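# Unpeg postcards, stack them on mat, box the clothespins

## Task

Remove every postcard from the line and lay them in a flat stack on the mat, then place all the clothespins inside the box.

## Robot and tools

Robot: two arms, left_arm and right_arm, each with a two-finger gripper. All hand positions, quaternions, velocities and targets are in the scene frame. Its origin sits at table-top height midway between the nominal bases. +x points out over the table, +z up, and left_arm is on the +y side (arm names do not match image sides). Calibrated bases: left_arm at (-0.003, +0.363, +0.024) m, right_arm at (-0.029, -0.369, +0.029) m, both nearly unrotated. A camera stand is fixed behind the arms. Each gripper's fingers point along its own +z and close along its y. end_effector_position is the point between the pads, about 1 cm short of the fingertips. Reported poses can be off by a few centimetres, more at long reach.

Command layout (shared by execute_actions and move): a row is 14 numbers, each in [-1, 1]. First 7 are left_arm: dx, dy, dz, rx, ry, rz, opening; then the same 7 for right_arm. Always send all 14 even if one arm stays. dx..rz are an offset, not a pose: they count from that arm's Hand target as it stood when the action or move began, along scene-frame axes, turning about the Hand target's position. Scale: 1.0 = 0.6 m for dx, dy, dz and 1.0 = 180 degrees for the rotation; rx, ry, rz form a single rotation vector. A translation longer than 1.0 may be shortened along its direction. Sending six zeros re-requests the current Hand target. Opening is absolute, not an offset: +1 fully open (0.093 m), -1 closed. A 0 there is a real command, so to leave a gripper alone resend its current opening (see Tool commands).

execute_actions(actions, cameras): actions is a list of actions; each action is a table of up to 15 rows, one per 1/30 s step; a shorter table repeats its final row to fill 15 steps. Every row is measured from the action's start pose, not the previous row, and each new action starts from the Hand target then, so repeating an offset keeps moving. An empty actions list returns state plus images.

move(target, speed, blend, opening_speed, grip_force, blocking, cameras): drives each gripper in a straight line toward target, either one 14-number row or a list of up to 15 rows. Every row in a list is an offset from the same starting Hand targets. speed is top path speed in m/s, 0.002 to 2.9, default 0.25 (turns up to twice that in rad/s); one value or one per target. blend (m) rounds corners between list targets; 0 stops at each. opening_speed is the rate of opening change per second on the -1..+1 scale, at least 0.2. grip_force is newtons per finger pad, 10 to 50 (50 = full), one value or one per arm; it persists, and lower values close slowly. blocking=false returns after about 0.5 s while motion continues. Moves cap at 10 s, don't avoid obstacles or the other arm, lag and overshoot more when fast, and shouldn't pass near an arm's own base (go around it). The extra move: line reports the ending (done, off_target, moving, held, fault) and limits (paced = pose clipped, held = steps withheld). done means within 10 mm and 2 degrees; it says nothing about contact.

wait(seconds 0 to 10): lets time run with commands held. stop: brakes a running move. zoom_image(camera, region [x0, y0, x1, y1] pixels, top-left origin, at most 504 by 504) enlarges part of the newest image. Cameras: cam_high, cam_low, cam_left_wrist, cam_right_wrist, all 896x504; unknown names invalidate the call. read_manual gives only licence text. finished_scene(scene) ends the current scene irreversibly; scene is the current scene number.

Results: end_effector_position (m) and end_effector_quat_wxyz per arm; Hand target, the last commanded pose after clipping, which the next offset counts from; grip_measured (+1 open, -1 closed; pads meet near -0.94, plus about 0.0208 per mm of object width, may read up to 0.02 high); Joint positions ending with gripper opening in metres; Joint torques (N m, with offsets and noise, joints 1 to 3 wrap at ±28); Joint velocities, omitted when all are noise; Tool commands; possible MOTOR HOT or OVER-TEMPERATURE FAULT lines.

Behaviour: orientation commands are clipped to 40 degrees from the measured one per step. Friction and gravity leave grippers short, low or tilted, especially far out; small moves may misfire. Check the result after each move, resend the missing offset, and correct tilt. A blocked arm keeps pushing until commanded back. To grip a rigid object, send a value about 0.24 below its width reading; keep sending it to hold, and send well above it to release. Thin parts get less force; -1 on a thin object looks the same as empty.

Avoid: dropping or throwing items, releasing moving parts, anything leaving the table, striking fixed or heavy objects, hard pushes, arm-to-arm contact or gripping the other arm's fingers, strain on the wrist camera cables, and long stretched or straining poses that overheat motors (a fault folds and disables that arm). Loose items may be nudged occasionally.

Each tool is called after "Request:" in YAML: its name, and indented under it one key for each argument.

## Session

Request:
execute_actions:
  actions: []

Scene clock: 0.00 s.
left_arm: end_effector_position=(+0.3800, +0.3566, +0.1161) grip_measured=+1.000 end_effector_quat_wxyz=(+0.575, +0.007, +0.817, +0.038) | right_arm: end_effector_position=(+0.3525, -0.4036, +0.1106) grip_measured=+1.000 end_effector_quat_wxyz=(+0.575, +0.067, +0.814, -0.040)
Joint positions: left_arm=[-0.076 1.521 0.338 0.838 -0.119 0.032 0.093] | right_arm=[-0.05 1.58 0.322 0.914 0.097 0.047 0.093]
Joint velocities: within noise
Joint torques (N m): no reading
Heat: left arm: 35 °C; right arm: 35 °C.
Hand target: left_arm +0.3857, +0.3550, +0.1296; +0.592, +0.010, +0.805, +0.036 | right_arm +0.3584, -0.4047, +0.1253; +0.594, +0.070, +0.801, -0.040
Tool commands: left_gripper/opening=+1.0 right_gripper/opening=+1.0

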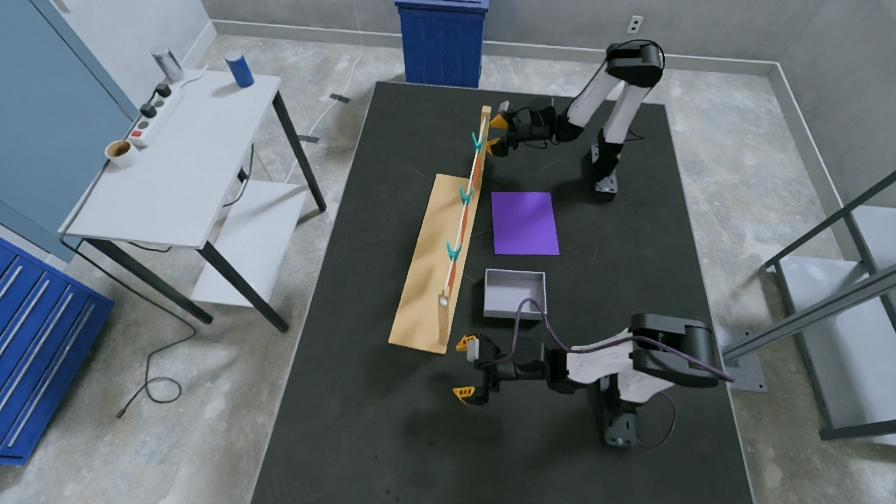

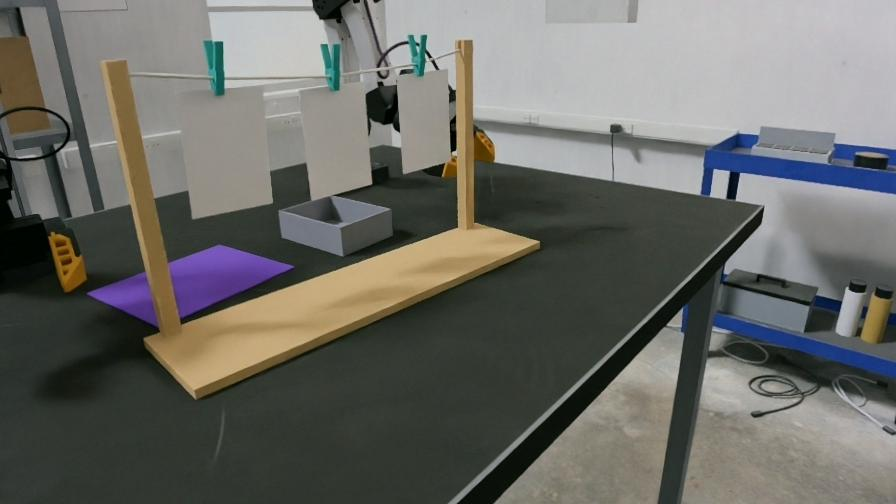

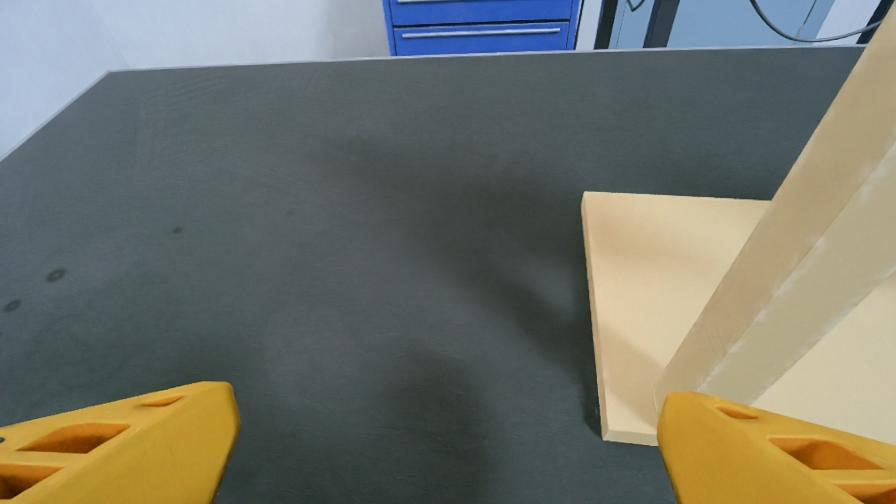

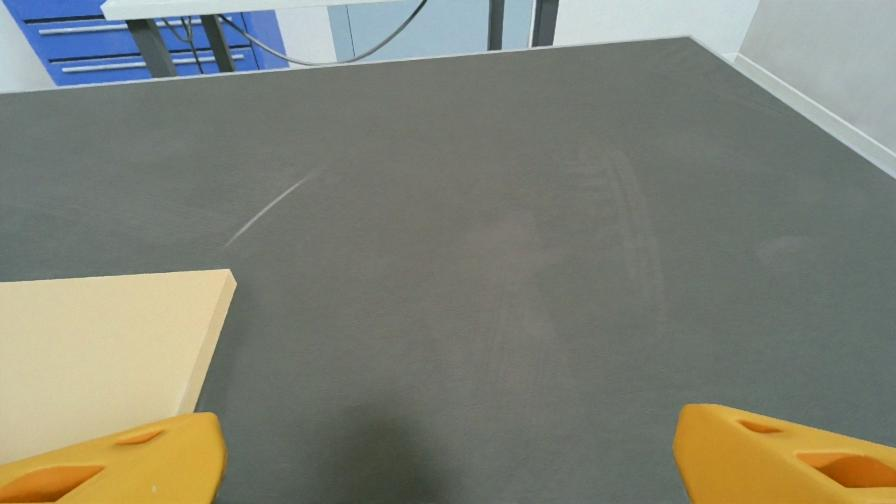

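Request:
move:
  target:
    - [-0.22,-0.1,0.15,-0.02,-0.02,-0.1,-0.52,-0.2,0.03,0.25,-0.04,0.024,0.088,0.4]
    - [-0.193,-0.508,0.16,-0.0757,-0.0726,-0.386,-0.52,-0.197,0.175,0.408,-0.2,0.122,0.444,0.4]
  speed: 0.3
  blend: 0.03
  grip_force: [15,50]
  cameras: ["all"]

Scene clock: 9.47 s.
left_arm: end_effector_position=(+0.2598, +0.0578, +0.1915) grip_measured=-0.342 end_effector_quat_wxyz=(+0.541, +0.398, +0.628, -0.392) | right_arm: end_effector_position=(+0.2439, -0.2973, +0.3618) grip_measured=+0.402 end_effector_quat_wxyz=(+0.357, -0.606, +0.705, +0.093)
Joint positions: left_arm=[-0.648 1.507 0.456 0.926 0.547 0.003 0.029] | right_arm=[-0.115 1.398 1.79 -1.544 -0.649 -1.39 0.065]
Joint velocities: left_arm=[-0.002 -0.012 -0.007 0.007 -0.066 -0.037 -0.009] | right_arm=[within noise]
Joint torques (N m): left_arm=[-0.94 -3.55 8.95 2.73 0.07 0] | right_arm=[0.61 -3.28 7.76 0.93 -0.15 -0.12]
Heat: left arm: 37 °C; right arm: 35 °C.
Hand target: left_arm +0.2699, +0.0502, +0.2256; +0.586, +0.395, +0.587, -0.395 | right_arm +0.2402, -0.2997, +0.3701; +0.326, -0.627, +0.700, +0.106
Off the commanded pose: left_arm 0.036 m, 7 deg | right_arm 0.009 m, 5 deg.
joint sent to its limit (right arm) — joint 4 (wrist pitch), lower limit.
grip_force (N): 15, 50
move: moving (left_arm; no rest 5 s after the path's end), off_target (right_arm)

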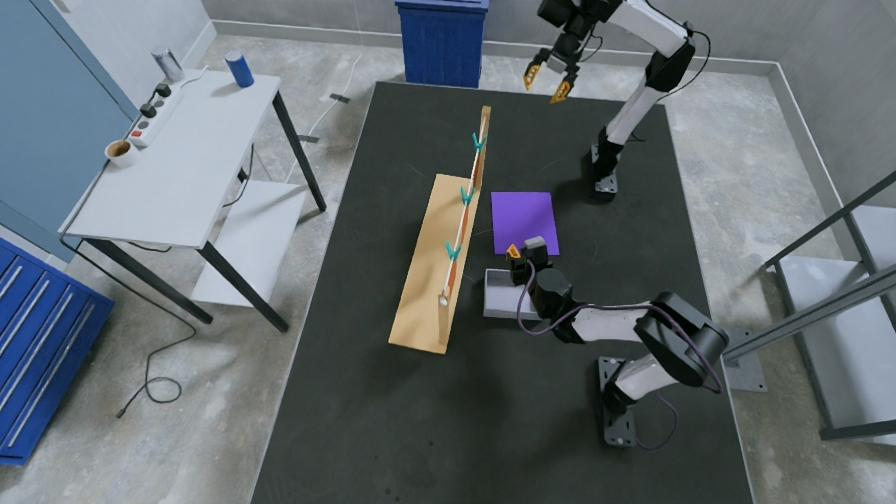

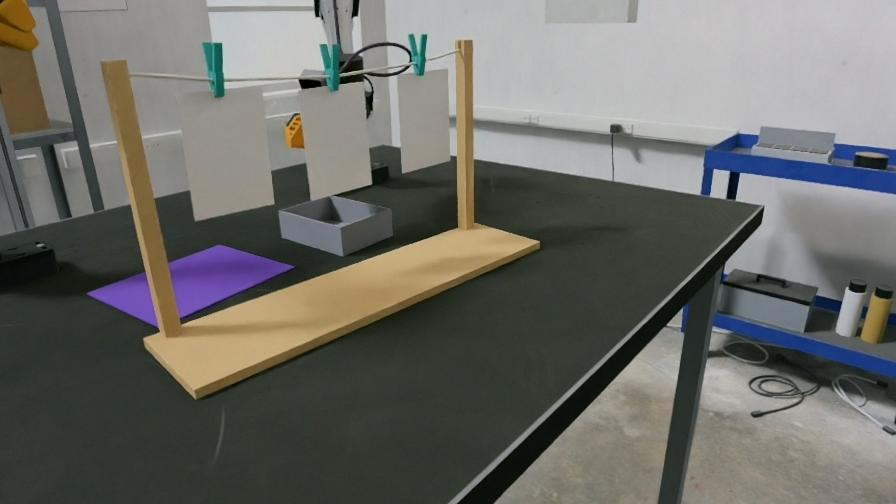

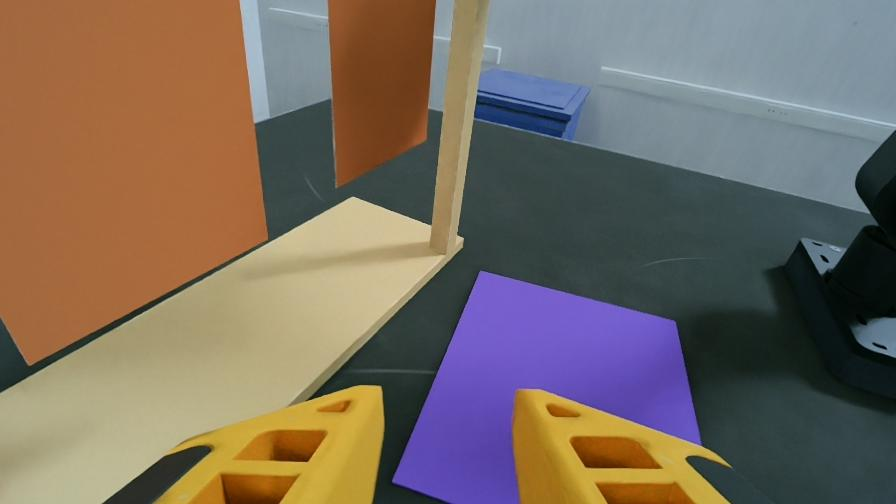

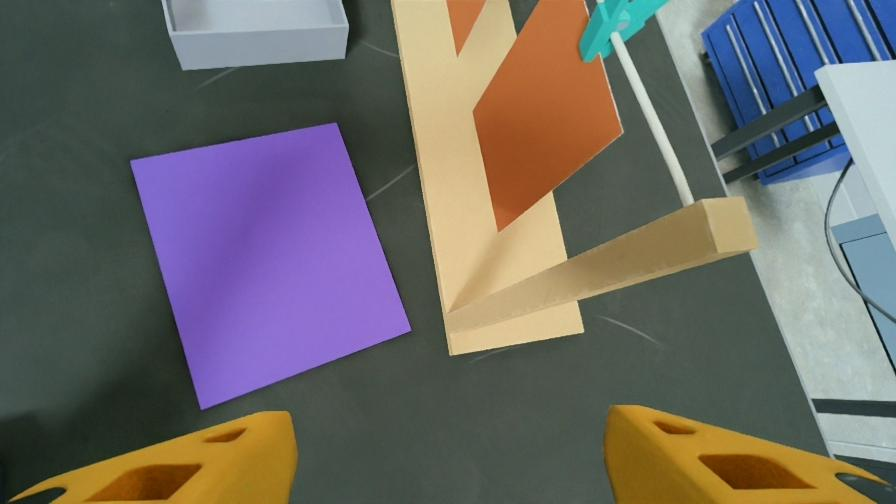

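Request:
move:
  target: [0.07,-0.06,0.095,0,0,0.0556,-0.52,0,0,0,0,0,0,0.4]
  speed: 0.15
  cameras: ["cam_left_wrist","cam_right_wrist"]

Scene clock: 12.60 s.
left_arm: end_effector_position=(+0.3030, +0.0169, +0.2713) grip_measured=-0.518 end_effector_quat_wxyz=(+0.612, +0.350, +0.616, -0.351) | right_arm: end_effector_position=(+0.2439, -0.2973, +0.3618) grip_measured=+0.402 end_effector_quat_wxyz=(+0.357, -0.606, +0.705, +0.093)
Joint positions: left_arm=[-0.748 1.524 0.746 0.772 0.295 -0.002 0.02] | right_arm=[-0.115 1.398 1.79 -1.544 -0.649 -1.39 0.065]
Joint torques (N m): left_arm=[-0.91 -4.51 10.19 1.69 -0.26 0.03] | right_arm=[0.57 -3.29 7.77 0.93 -0.14 -0.13]
Heat: left arm: 38 °C; right arm: 35 °C.
Hand target: left_arm +0.3119, +0.0142, +0.2826; +0.618, +0.342, +0.619, -0.343 | right_arm +0.2402, -0.2997, +0.3701; +0.326, -0.627, +0.700, +0.106
Off the commanded pose: left_arm 0.015 m, 2 deg | right_arm 0.009 m, 5 deg.
joint sent to its limit (right arm) — joint 4 (wrist pitch), lower limit. The joint targets are off in position and orientation.
grip_force (N): 15, 50
move: off_target (left_arm, right_arm)
Images, in order (width x height): cam_left_wrist 896x504, cam_right_wrist 896x504.

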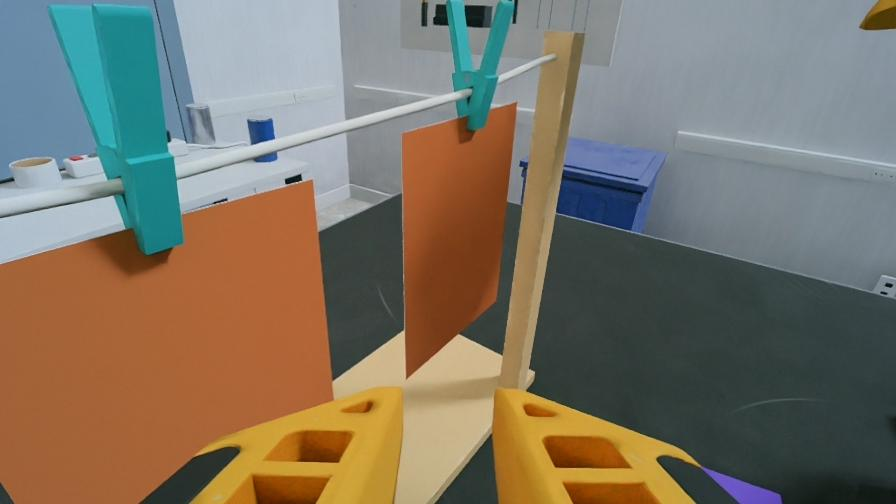

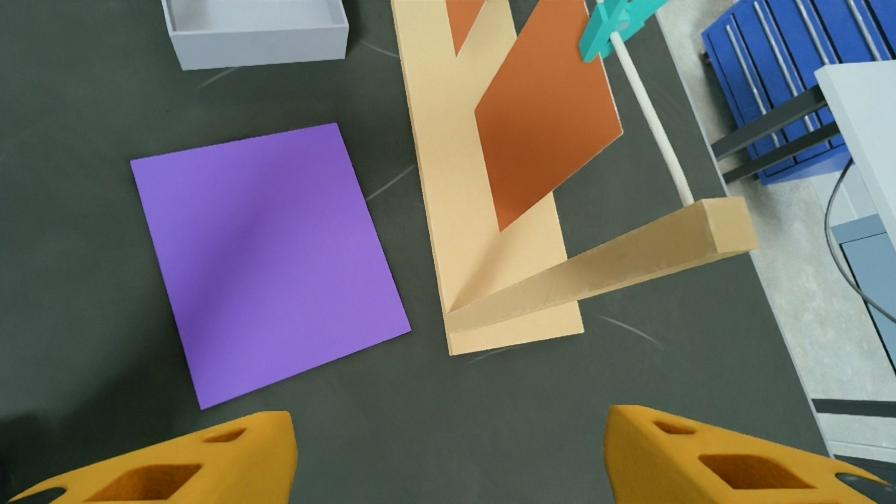

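Request:
move:
  target: [0.134,-0.145,-0.05,0,0,0,-0.6,0,0,0,0,0,0,0.4]
  speed: 0.12
  cameras: ["cam_left_wrist","cam_low"]

Scene clock: 15.17 s.
left_arm: end_effector_position=(+0.3883, -0.0647, +0.2379) grip_measured=-0.598 end_effector_quat_wxyz=(+0.606, +0.348, +0.626, -0.345) | right_arm: end_effector_position=(+0.2439, -0.2973, +0.3618) grip_measured=+0.402 end_effector_quat_wxyz=(+0.357, -0.606, +0.705, +0.093)
Joint positions: left_arm=[-0.758 1.993 1.193 0.772 0.272 -0.002 0.017] | right_arm=[-0.115 1.398 1.79 -1.544 -0.649 -1.39 0.065]
Joint torques (N m): left_arm=[-1.02 -7.69 10.14 1.93 -0.25 0.03] | right_arm=[0.62 -3.29 7.76 0.91 -0.14 -0.12]
Heat: left arm: 39 °C; right arm: 35 °C.
Hand target: left_arm +0.3923, -0.0728, +0.2526; +0.618, +0.342, +0.619, -0.343 | right_arm +0.2402, -0.2997, +0.3701; +0.326, -0.627, +0.700, +0.106
Off the commanded pose: left_arm 0.017 m, 2 deg | right_arm 0.009 m, 5 deg.
joint sent to its limit (right arm) — joint 4 (wrist pitch), lower limit. The joint targets are off in position and orientation.
grip_force (N): 15, 50
move: off_target (left_arm, right_arm)
Images, in order (width x height): cam_low 896x504, cam_left_wrist 896x504.

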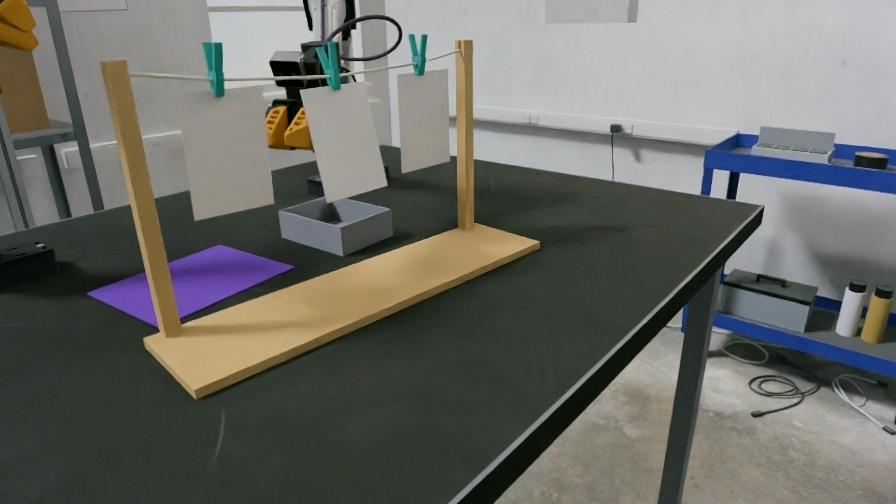

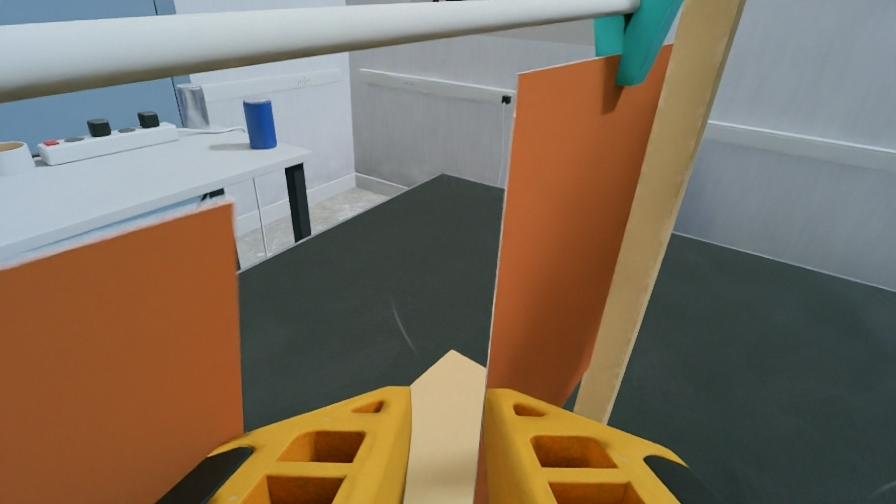

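Request:
move:
  target:
    - [-0.02,-0.012,0,0,0,0,-0.6,0,0,0,0,0,0,0.4]
    - [0.014,-0.07,0,0,0,0,-0.6,0,0,0,0,0,0,0.4]
  speed: 0.1
  cameras: ["cam_left_wrist","cam_low"]

Scene clock: 17.60 s.
left_arm: end_effector_position=(+0.3959, -0.1080, +0.2440) grip_measured=-0.598 end_effector_quat_wxyz=(+0.614, +0.348, +0.617, -0.349) | right_arm: end_effector_position=(+0.2439, -0.2973, +0.3618) grip_measured=+0.402 end_effector_quat_wxyz=(+0.357, -0.606, +0.705, +0.093)
Joint positions: left_arm=[-0.815 2.112 1.377 0.732 0.22 -0.002 0.017] | right_arm=[-0.115 1.398 1.79 -1.544 -0.649 -1.39 0.065]
Joint torques (N m): left_arm=[-0.95 -8.51 10.44 1.69 -0.25 0.04] | right_arm=[0.58 -3.32 7.72 0.93 -0.14 -0.13]
Heat: left arm: 39 °C; right arm: 35 °C.
Hand target: left_arm +0.4007, -0.1148, +0.2526; +0.618, +0.342, +0.619, -0.343 | right_arm +0.2402, -0.2997, +0.3701; +0.326, -0.627, +0.700, +0.106
Off the commanded pose: left_arm 0.012 m, 1 deg | right_arm 0.009 m, 5 deg.
joint sent to its limit (right arm) — joint 4 (wrist pitch), lower limit. The joint targets are off in position and orientation.
grip_force (N): 15, 50
move: off_target (left_arm, right_arm)
Images, in order (width x height): cam_low 896x504, cam_left_wrist 896x504.

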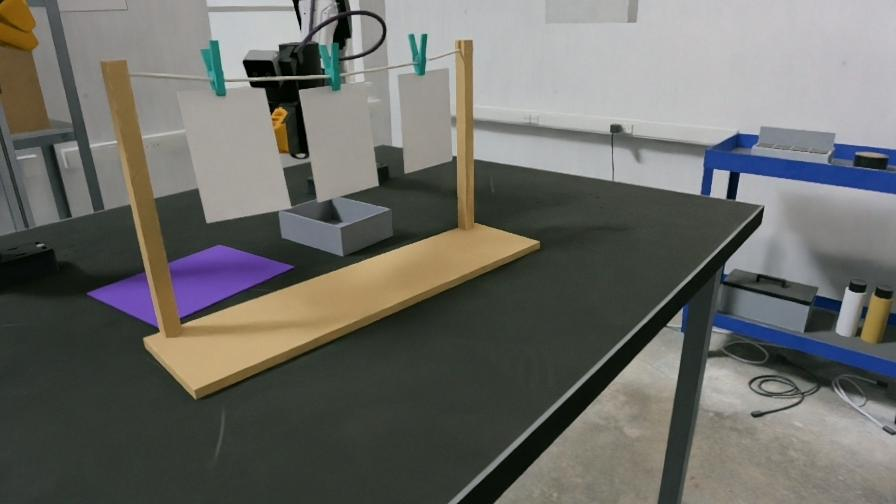

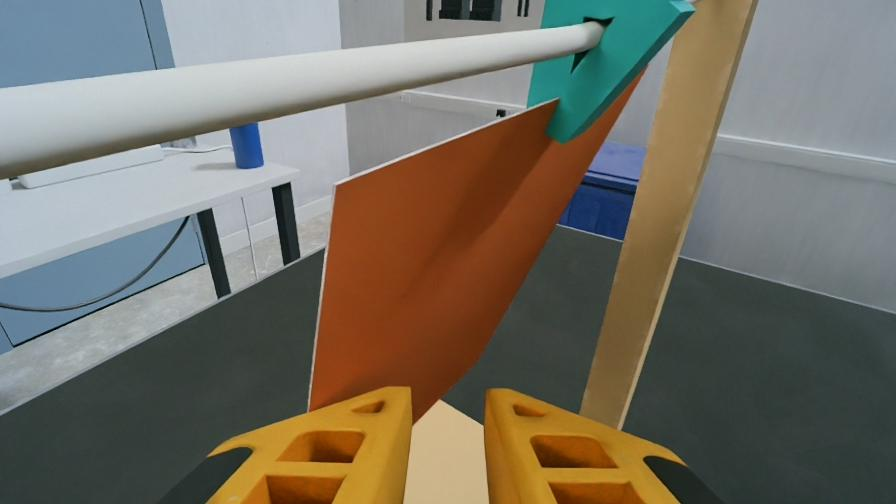

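Request:
move:
  target: [-0.058,0.095,0,0,0,0,-0.6,0,0,0,0,0,0,0.4]
  speed: 0.1
  cameras: ["cam_left_wrist","cam_low"]

Scene clock: 19.27 s.
left_arm: end_effector_position=(+0.3692, -0.0624, +0.2167) grip_measured=-0.598 end_effector_quat_wxyz=(+0.582, +0.353, +0.653, -0.334) | right_arm: end_effector_position=(+0.2439, -0.2973, +0.3618) grip_measured=+0.402 end_effector_quat_wxyz=(+0.357, -0.606, +0.705, +0.093)
Joint positions: left_arm=[-0.791 1.954 1.118 0.732 0.231 -0.002 0.017] | right_arm=[-0.115 1.398 1.79 -1.544 -0.649 -1.39 0.065]
Joint torques (N m): left_arm=[0.09 -11.75 5.19 2.71 0.02 0.05] | right_arm=[0.62 -3.3 7.75 0.93 -0.14 -0.12]
Heat: left arm: 39 °C; right arm: 36 °C.
Hand target: left_arm +0.3659, -0.0578, +0.2526; +0.618, +0.342, +0.619, -0.343 | right_arm +0.2402, -0.2997, +0.3701; +0.326, -0.627, +0.700, +0.106
Off the commanded pose: left_arm 0.036 m, 6 deg | right_arm 0.009 m, 5 deg.
joint sent to its limit (right arm) — joint 4 (wrist pitch), lower limit. The joint targets are off in position and orientation.
grip_force (N): 15, 50
move: off_target (left_arm, right_arm)
Images, in order (width x height): cam_low 896x504, cam_left_wrist 896x504.

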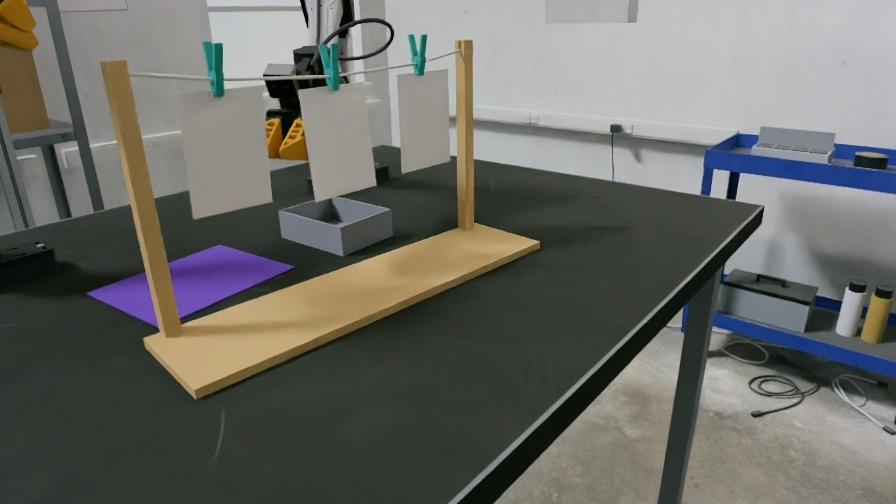

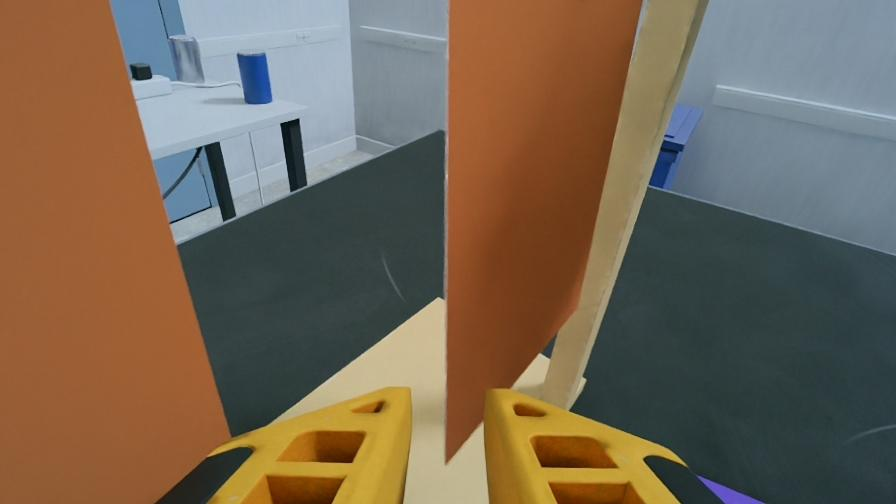

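Request:
move:
  target:
    - [0.003,0.0,0.022,0,0,0,-0.6,0,0,0,0,0,0,0.4]
    - [0.026,-0.049,0.022,0,0,0,-0.6,0,0,0,0,0,0,0.4]
  speed: 0.08
  cameras: ["cam_left_wrist","cam_low"]

Scene clock: 21.50 s.
left_arm: end_effector_position=(+0.3723, -0.0845, +0.2537) grip_measured=-0.598 end_effector_quat_wxyz=(+0.608, +0.352, +0.620, -0.350) | right_arm: end_effector_position=(+0.2439, -0.2973, +0.3618) grip_measured=+0.402 end_effector_quat_wxyz=(+0.357, -0.606, +0.705, +0.093)
Joint positions: left_arm=[-0.814 1.978 1.23 0.732 0.231 -0.002 0.017] | right_arm=[-0.115 1.398 1.79 -1.544 -0.649 -1.39 0.065]
Joint torques (N m): left_arm=[-0.88 -7.75 10.22 1.83 -0.27 0.04] | right_arm=[0.59 -3.32 7.76 0.92 -0.14 -0.11]
Heat: left arm: 40 °C; right arm: 36 °C.
Hand target: left_arm +0.3815, -0.0872, +0.2658; +0.618, +0.342, +0.619, -0.343 | right_arm +0.2402, -0.2997, +0.3701; +0.326, -0.627, +0.700, +0.106
Off the commanded pose: left_arm 0.015 m, 2 deg | right_arm 0.009 m, 5 deg.
joint sent to its limit (right arm) — joint 4 (wrist pitch), lower limit. The joint targets are off in position and orientation.
grip_force (N): 15, 50
move: off_target (left_arm, right_arm)
Images, in order (width x height): cam_low 896x504, cam_left_wrist 896x504.

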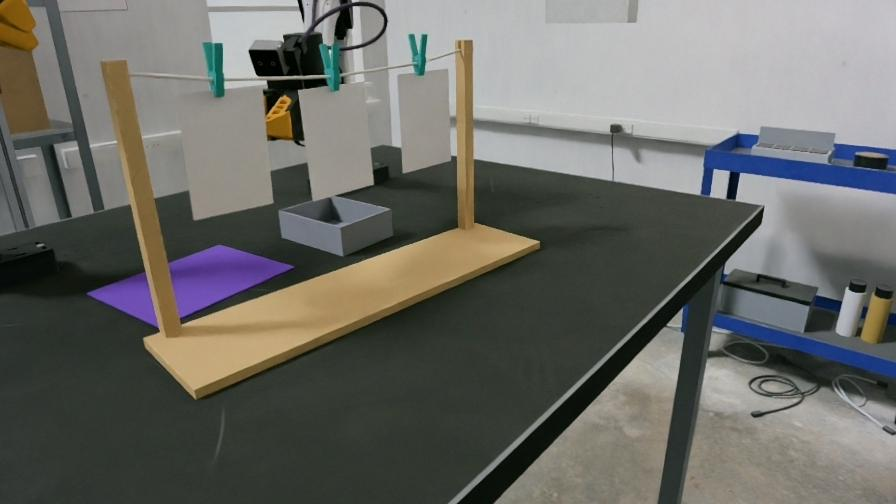

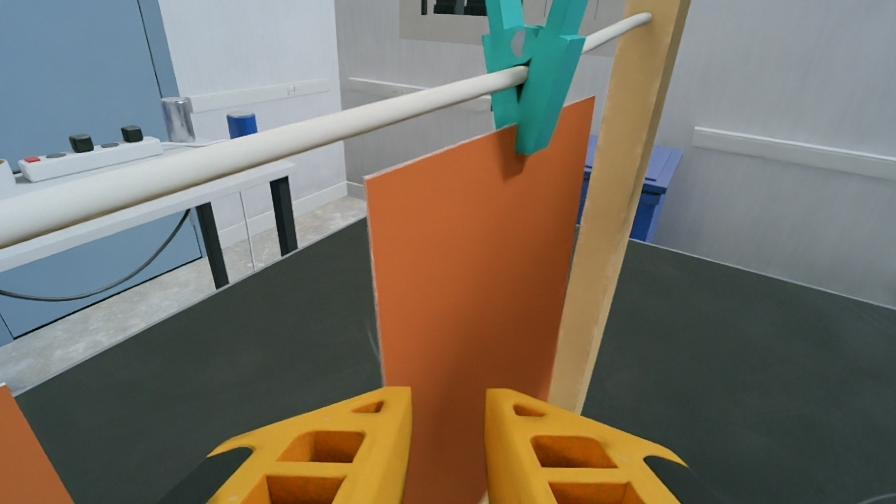

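Request:
move:
  target:
    - [-0.02,0.045,-0.02,0,0,0,-0.52,0,0,0,0,0,0,0.4]
    - [0.013,0.042,-0.022,0,0,-0.0556,-0.52,0,0,0,0,0,0,0.4]
  speed: 0.12
  blend: 0.005
  cameras: ["cam_left_wrist"]

Scene clock: 23.90 s.
left_arm: end_effector_position=(+0.3828, -0.0563, +0.2313) grip_measured=-0.522 end_effector_quat_wxyz=(+0.563, +0.397, +0.609, -0.394) | right_arm: end_effector_position=(+0.2439, -0.2973, +0.3618) grip_measured=+0.402 end_effector_quat_wxyz=(+0.357, -0.606, +0.705, +0.093)
Joint positions: left_arm=[-0.691 1.995 1.199 0.732 0.502 -0.002 0.02] | right_arm=[-0.115 1.398 1.79 -1.544 -0.649 -1.39 0.065]
Joint torques (N m): left_arm=[-0.08 -7.65 9.95 2.23 0.05 0.05] | right_arm=[0.61 -3.32 7.73 0.92 -0.14 -0.13]
Heat: left arm: 40 °C; right arm: 36 °C.
Hand target: left_arm +0.3893, -0.0620, +0.2526; +0.586, +0.395, +0.587, -0.395 | right_arm +0.2402, -0.2997, +0.3701; +0.326, -0.627, +0.700, +0.106
Off the commanded pose: left_arm 0.023 m, 4 deg | right_arm 0.009 m, 5 deg.
joint sent to its limit (right arm) — joint 4 (wrist pitch), lower limit. The joint targets are off in position and orientation.
grip_force (N): 15, 50
move: off_target (left_arm, right_arm)
Images, in order (width x height): cam_left_wrist 896x504.

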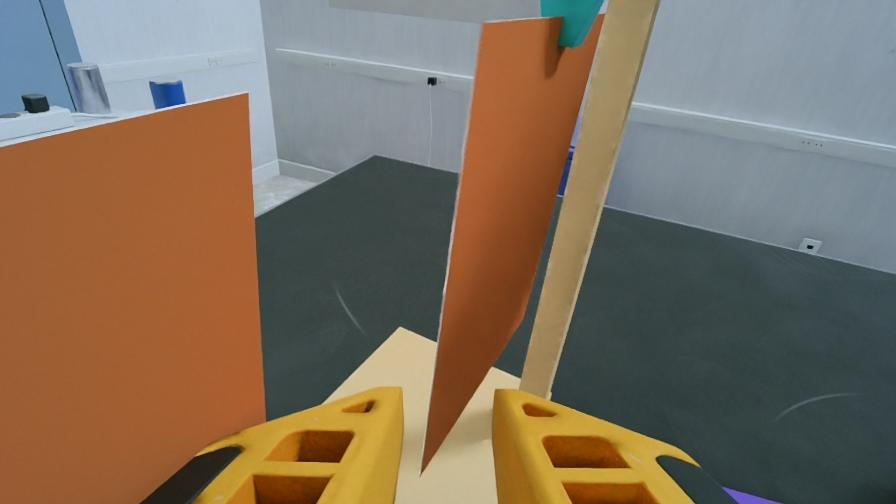

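Request:
move:
  target: [0.03,-0.08,0.0,0,0,0,-0.52,0,0,0,0,0,0,0.4]
  speed: 0.08
  cameras: ["cam_left_wrist","cam_low"]

Scene clock: 25.47 s.
left_arm: end_effector_position=(+0.3967, -0.1074, +0.2443) grip_measured=-0.522 end_effector_quat_wxyz=(+0.580, +0.403, +0.582, -0.404) | right_arm: end_effector_position=(+0.2439, -0.2973, +0.3618) grip_measured=+0.402 end_effector_quat_wxyz=(+0.357, -0.606, +0.705, +0.093)
Joint positions: left_arm=[-0.749 2.147 1.435 0.709 0.47 -0.002 0.02] | right_arm=[-0.115 1.398 1.79 -1.544 -0.649 -1.39 0.065]
Joint torques (N m): left_arm=[-0.58 -8.7 10.43 1.62 -0.24 0.05] | right_arm=[0.58 -3.3 7.72 0.91 -0.14 -0.12]
Heat: left arm: 41 °C; right arm: 36 °C.
Hand target: left_arm +0.4073, -0.1100, +0.2526; +0.586, +0.395, +0.587, -0.395 | right_arm +0.2402, -0.2997, +0.3701; +0.326, -0.627, +0.700, +0.106
Off the commanded pose: left_arm 0.014 m, 2 deg | right_arm 0.009 m, 5 deg.
joint sent to its limit (right arm) — joint 4 (wrist pitch), lower limit. The joint targets are off in position and orientation.
grip_force (N): 15, 50
move: off_target (left_arm, right_arm)
Images, in order (width x height): cam_low 896x504, cam_left_wrist 896x504.

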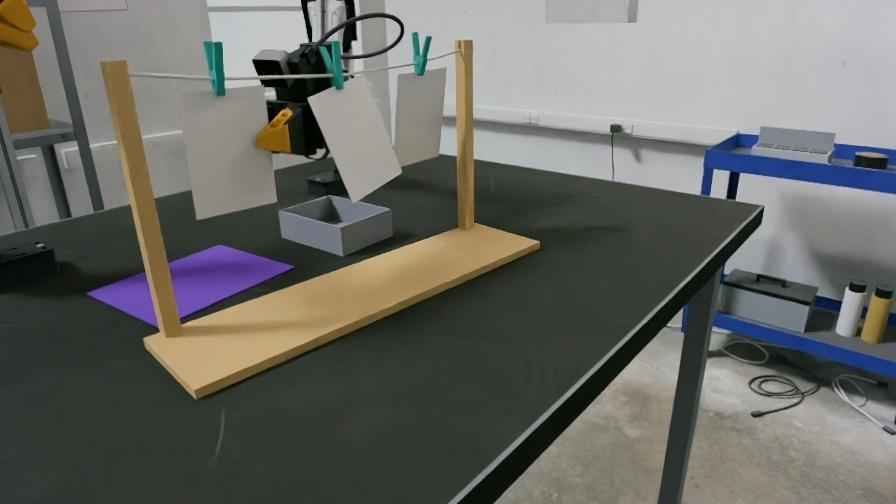

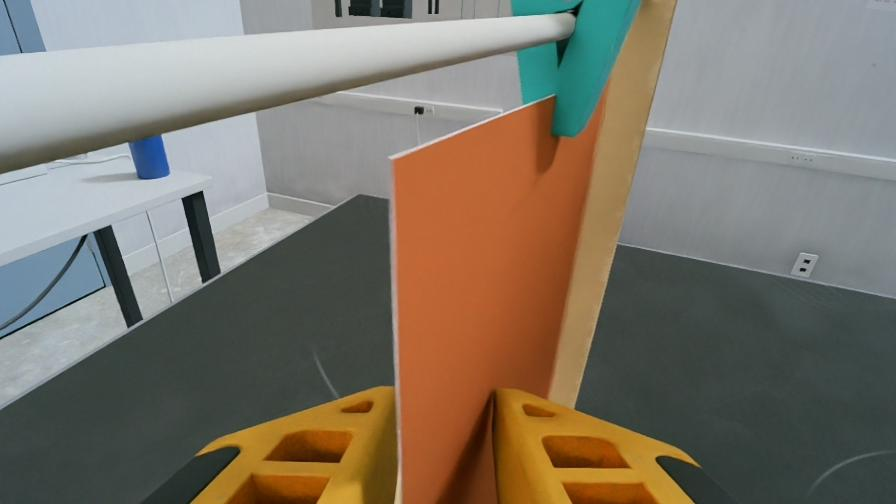

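Request:
move:
  target:
    - [0.004,-0.012,0.0,0,0,0,-0.52,0,0,0,0,0,0,0.4]
    - [0.004,-0.012,0.0,0,0,0,-1,0,0,0,0,0,0,0.4]
  speed: 0.08
  cameras: ["cam_left_wrist","cam_low"]

Scene clock: 30.63 s.
left_arm: end_effector_position=(+0.3985, -0.1152, +0.2443) grip_measured=-0.960 end_effector_quat_wxyz=(+0.579, +0.403, +0.582, -0.404) | right_arm: end_effector_position=(+0.2439, -0.2973, +0.3618) grip_measured=+0.402 end_effector_quat_wxyz=(+0.357, -0.606, +0.705, +0.093)
Joint positions: left_arm=[-0.758 2.17 1.473 0.694 0.463 -0.002 0] | right_arm=[-0.115 1.398 1.79 -1.544 -0.649 -1.39 0.065]
Joint torques (N m): left_arm=[-0.58 -8.84 10.5 1.64 -0.24 0.04] | right_arm=[0.62 -3.3 7.82 0.91 -0.14 -0.12]
Heat: left arm: 42 °C; right arm: 36 °C.
Hand target: left_arm +0.4097, -0.1172, +0.2526; +0.586, +0.395, +0.587, -0.395 | right_arm +0.2402, -0.2997, +0.3701; +0.326, -0.627, +0.700, +0.106
Off the commanded pose: left_arm 0.014 m, 2 deg | right_arm 0.009 m, 5 deg.
joint sent to its limit (right arm) — joint 4 (wrist pitch), lower limit. The joint targets are off in position and orientation.
grip_force (N): 15, 50
move: off_target (left_arm, right_arm); target 2's new opening was sent with left_arm's hand 0.013 m and 1 deg from that target
Images, in order (width x height): cam_low 896x504, cam_left_wrist 896x504.

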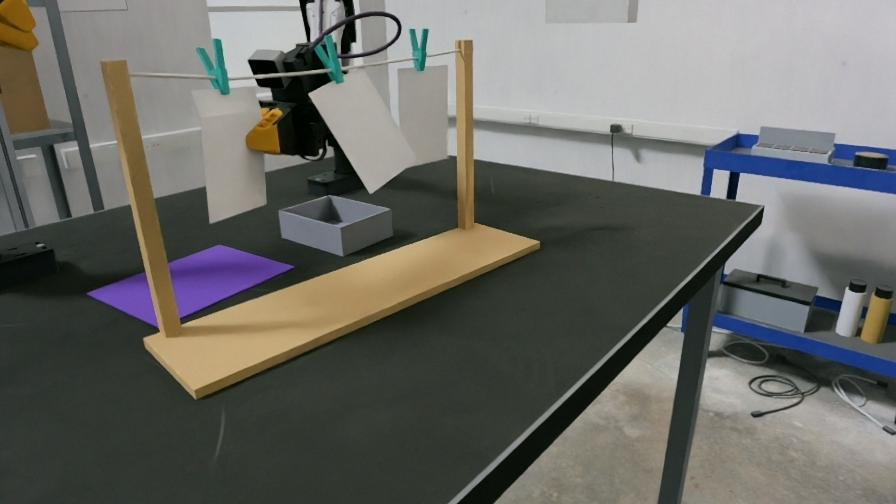

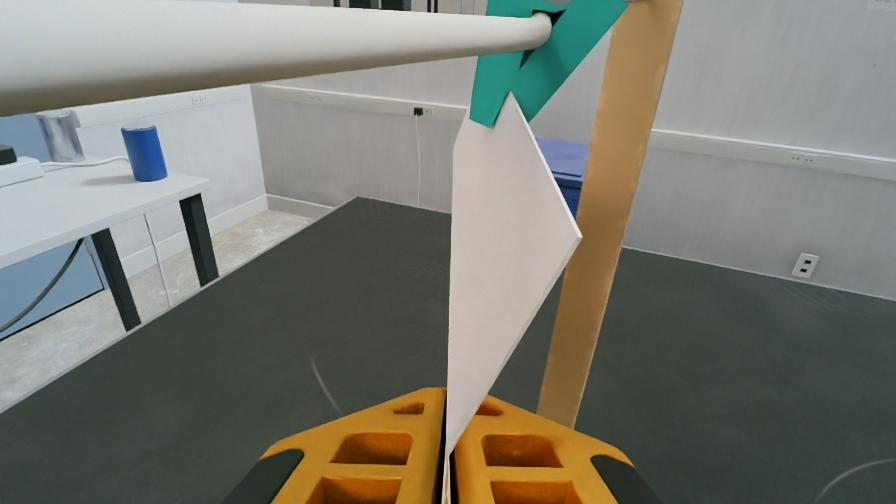

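Request:
move:
  target: [-0.045,-0.008,0.0,0,0,-0.04,-1,0,0,0,0,0,0,0.4]
  speed: 0.08
  cameras: ["all"]

Scene clock: 32.20 s.
left_arm: end_effector_position=(+0.3860, -0.1178, +0.2444) grip_measured=-0.963 end_effector_quat_wxyz=(+0.560, +0.429, +0.563, -0.430) | right_arm: end_effector_position=(+0.2439, -0.2973, +0.3618) grip_measured=+0.402 end_effector_quat_wxyz=(+0.357, -0.606, +0.705, +0.093)
Joint positions: left_arm=[-0.752 2.17 1.473 0.694 0.559 -0.002 0] | right_arm=[-0.115 1.398 1.79 -1.544 -0.649 -1.39 0.065]
Joint torques (N m): left_arm=[-0.98 -10.54 7.84 1.7 0.01 0.04] | right_arm=[0.65 -3.32 7.71 0.92 -0.15 -0.12]
Heat: left arm: 42 °C; right arm: 36 °C.
Hand target: left_arm +0.3827, -0.1220, +0.2526; +0.560, +0.431, +0.561, -0.431 | right_arm +0.2402, -0.2997, +0.3701; +0.326, -0.627, +0.700, +0.106
Off the commanded pose: left_arm 0.010 m, 0 deg | right_arm 0.009 m, 5 deg.
joint sent to its limit (right arm) — joint 4 (wrist pitch), lower limit. The joint targets are off in position and orientation.
grip_force (N): 15, 50
move: off_target (right_arm)

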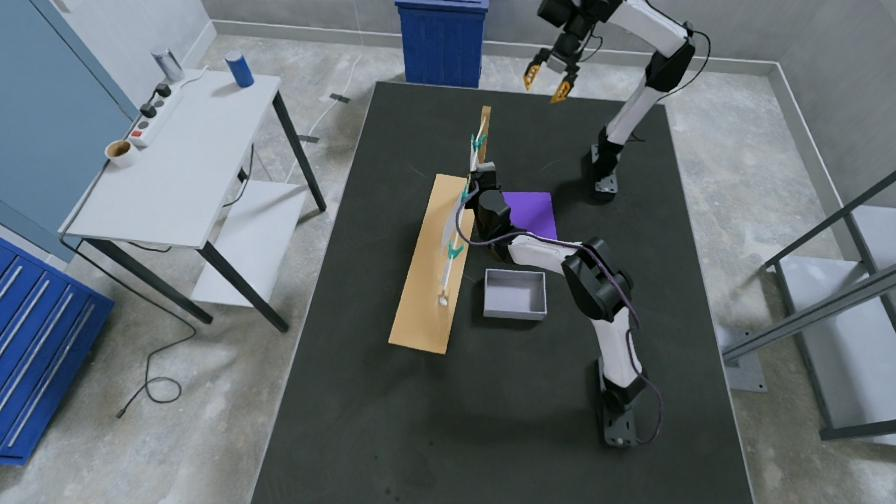

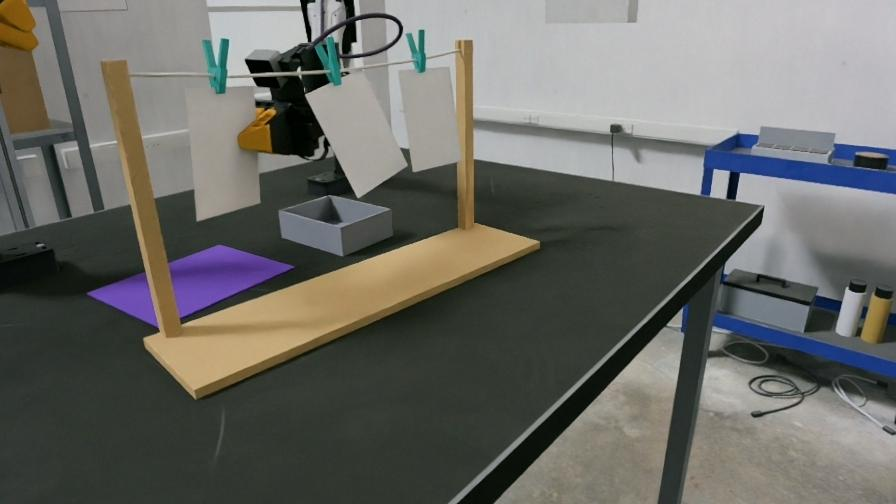

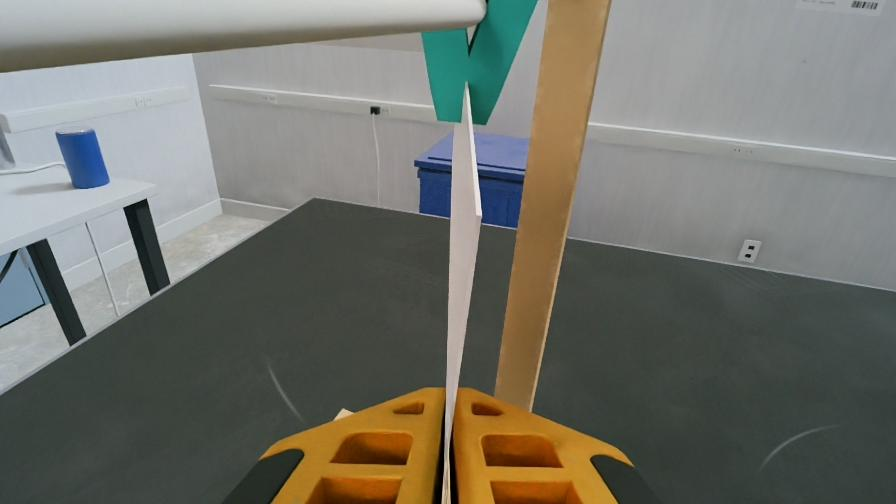

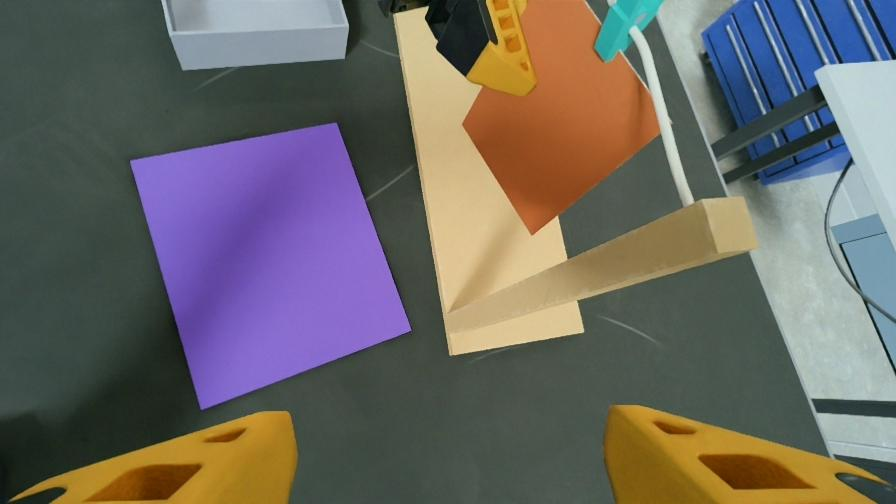

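Request:
move:
  target:
    - [0,0,0,0,0,0,-1,0.02,0,0.1,0.06,0.017,0.014,0.4]
    - [0,0,0,0,0,0,-1,0.178,0.05,0.108,0.1795,0.0524,0.0408,0.4]
  speed: 0.25
  blend: 0.02
  cameras: ["cam_right_wrist","cam_low","cam_high"]

Scene clock: 35.33 s.
left_arm: end_effector_position=(+0.3858, -0.1178, +0.2444) grip_measured=-0.963 end_effector_quat_wxyz=(+0.560, +0.429, +0.563, -0.430) | right_arm: end_effector_position=(+0.3544, -0.2744, +0.4180) grip_measured=+0.402 end_effector_quat_wxyz=(+0.476, -0.494, +0.651, +0.324)
Joint positions: left_arm=[-0.752 2.17 1.473 0.694 0.561 -0.002 0] | right_arm=[-0.168 1.896 2.29 -1.551 -1.195 -1.182 0.065]
Joint torques (N m): left_arm=[-0.94 -10.55 7.84 1.71 0 0.04] | right_arm=[0.61 -7.61 7.65 0.84 -0.89 0.16]
Heat: left arm: 42 °C; right arm: 37 °C.
Hand target: left_arm +0.3827, -0.1220, +0.2526; +0.560, +0.431, +0.561, -0.431 | right_arm +0.3470, -0.2697, +0.4349; +0.422, -0.544, +0.626, +0.367
Off the commanded pose: left_arm 0.010 m, 0 deg | right_arm 0.019 m, 10 deg.
joint sent to its limit (right arm) — joint 4 (wrist pitch), lower limit. The joint targets are off in position and orientation.
grip_force (N): 15, 50
move: off_target (right_arm)
Images, in order (width x height): cam_high 896x504, cam_low 896x504, cam_right_wrist 896x504.

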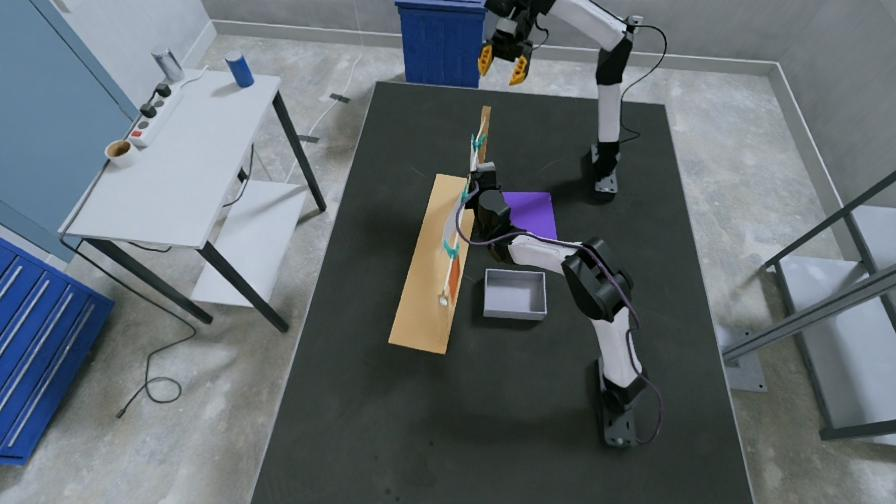

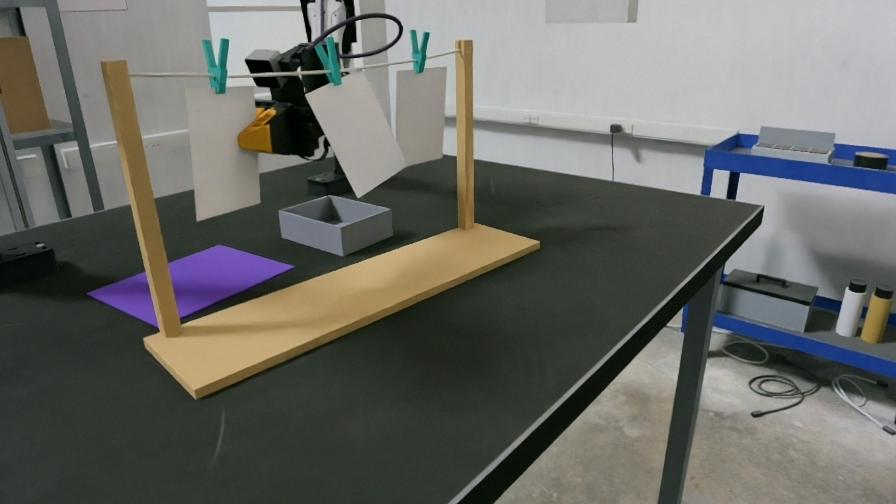

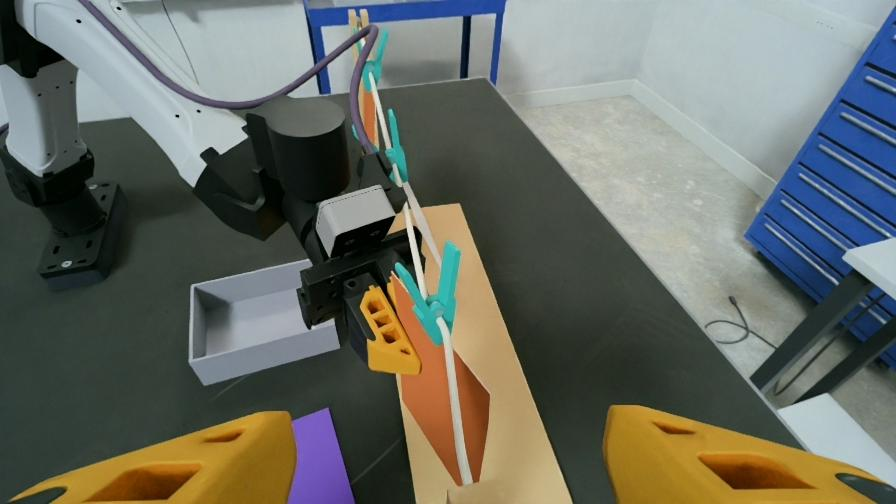

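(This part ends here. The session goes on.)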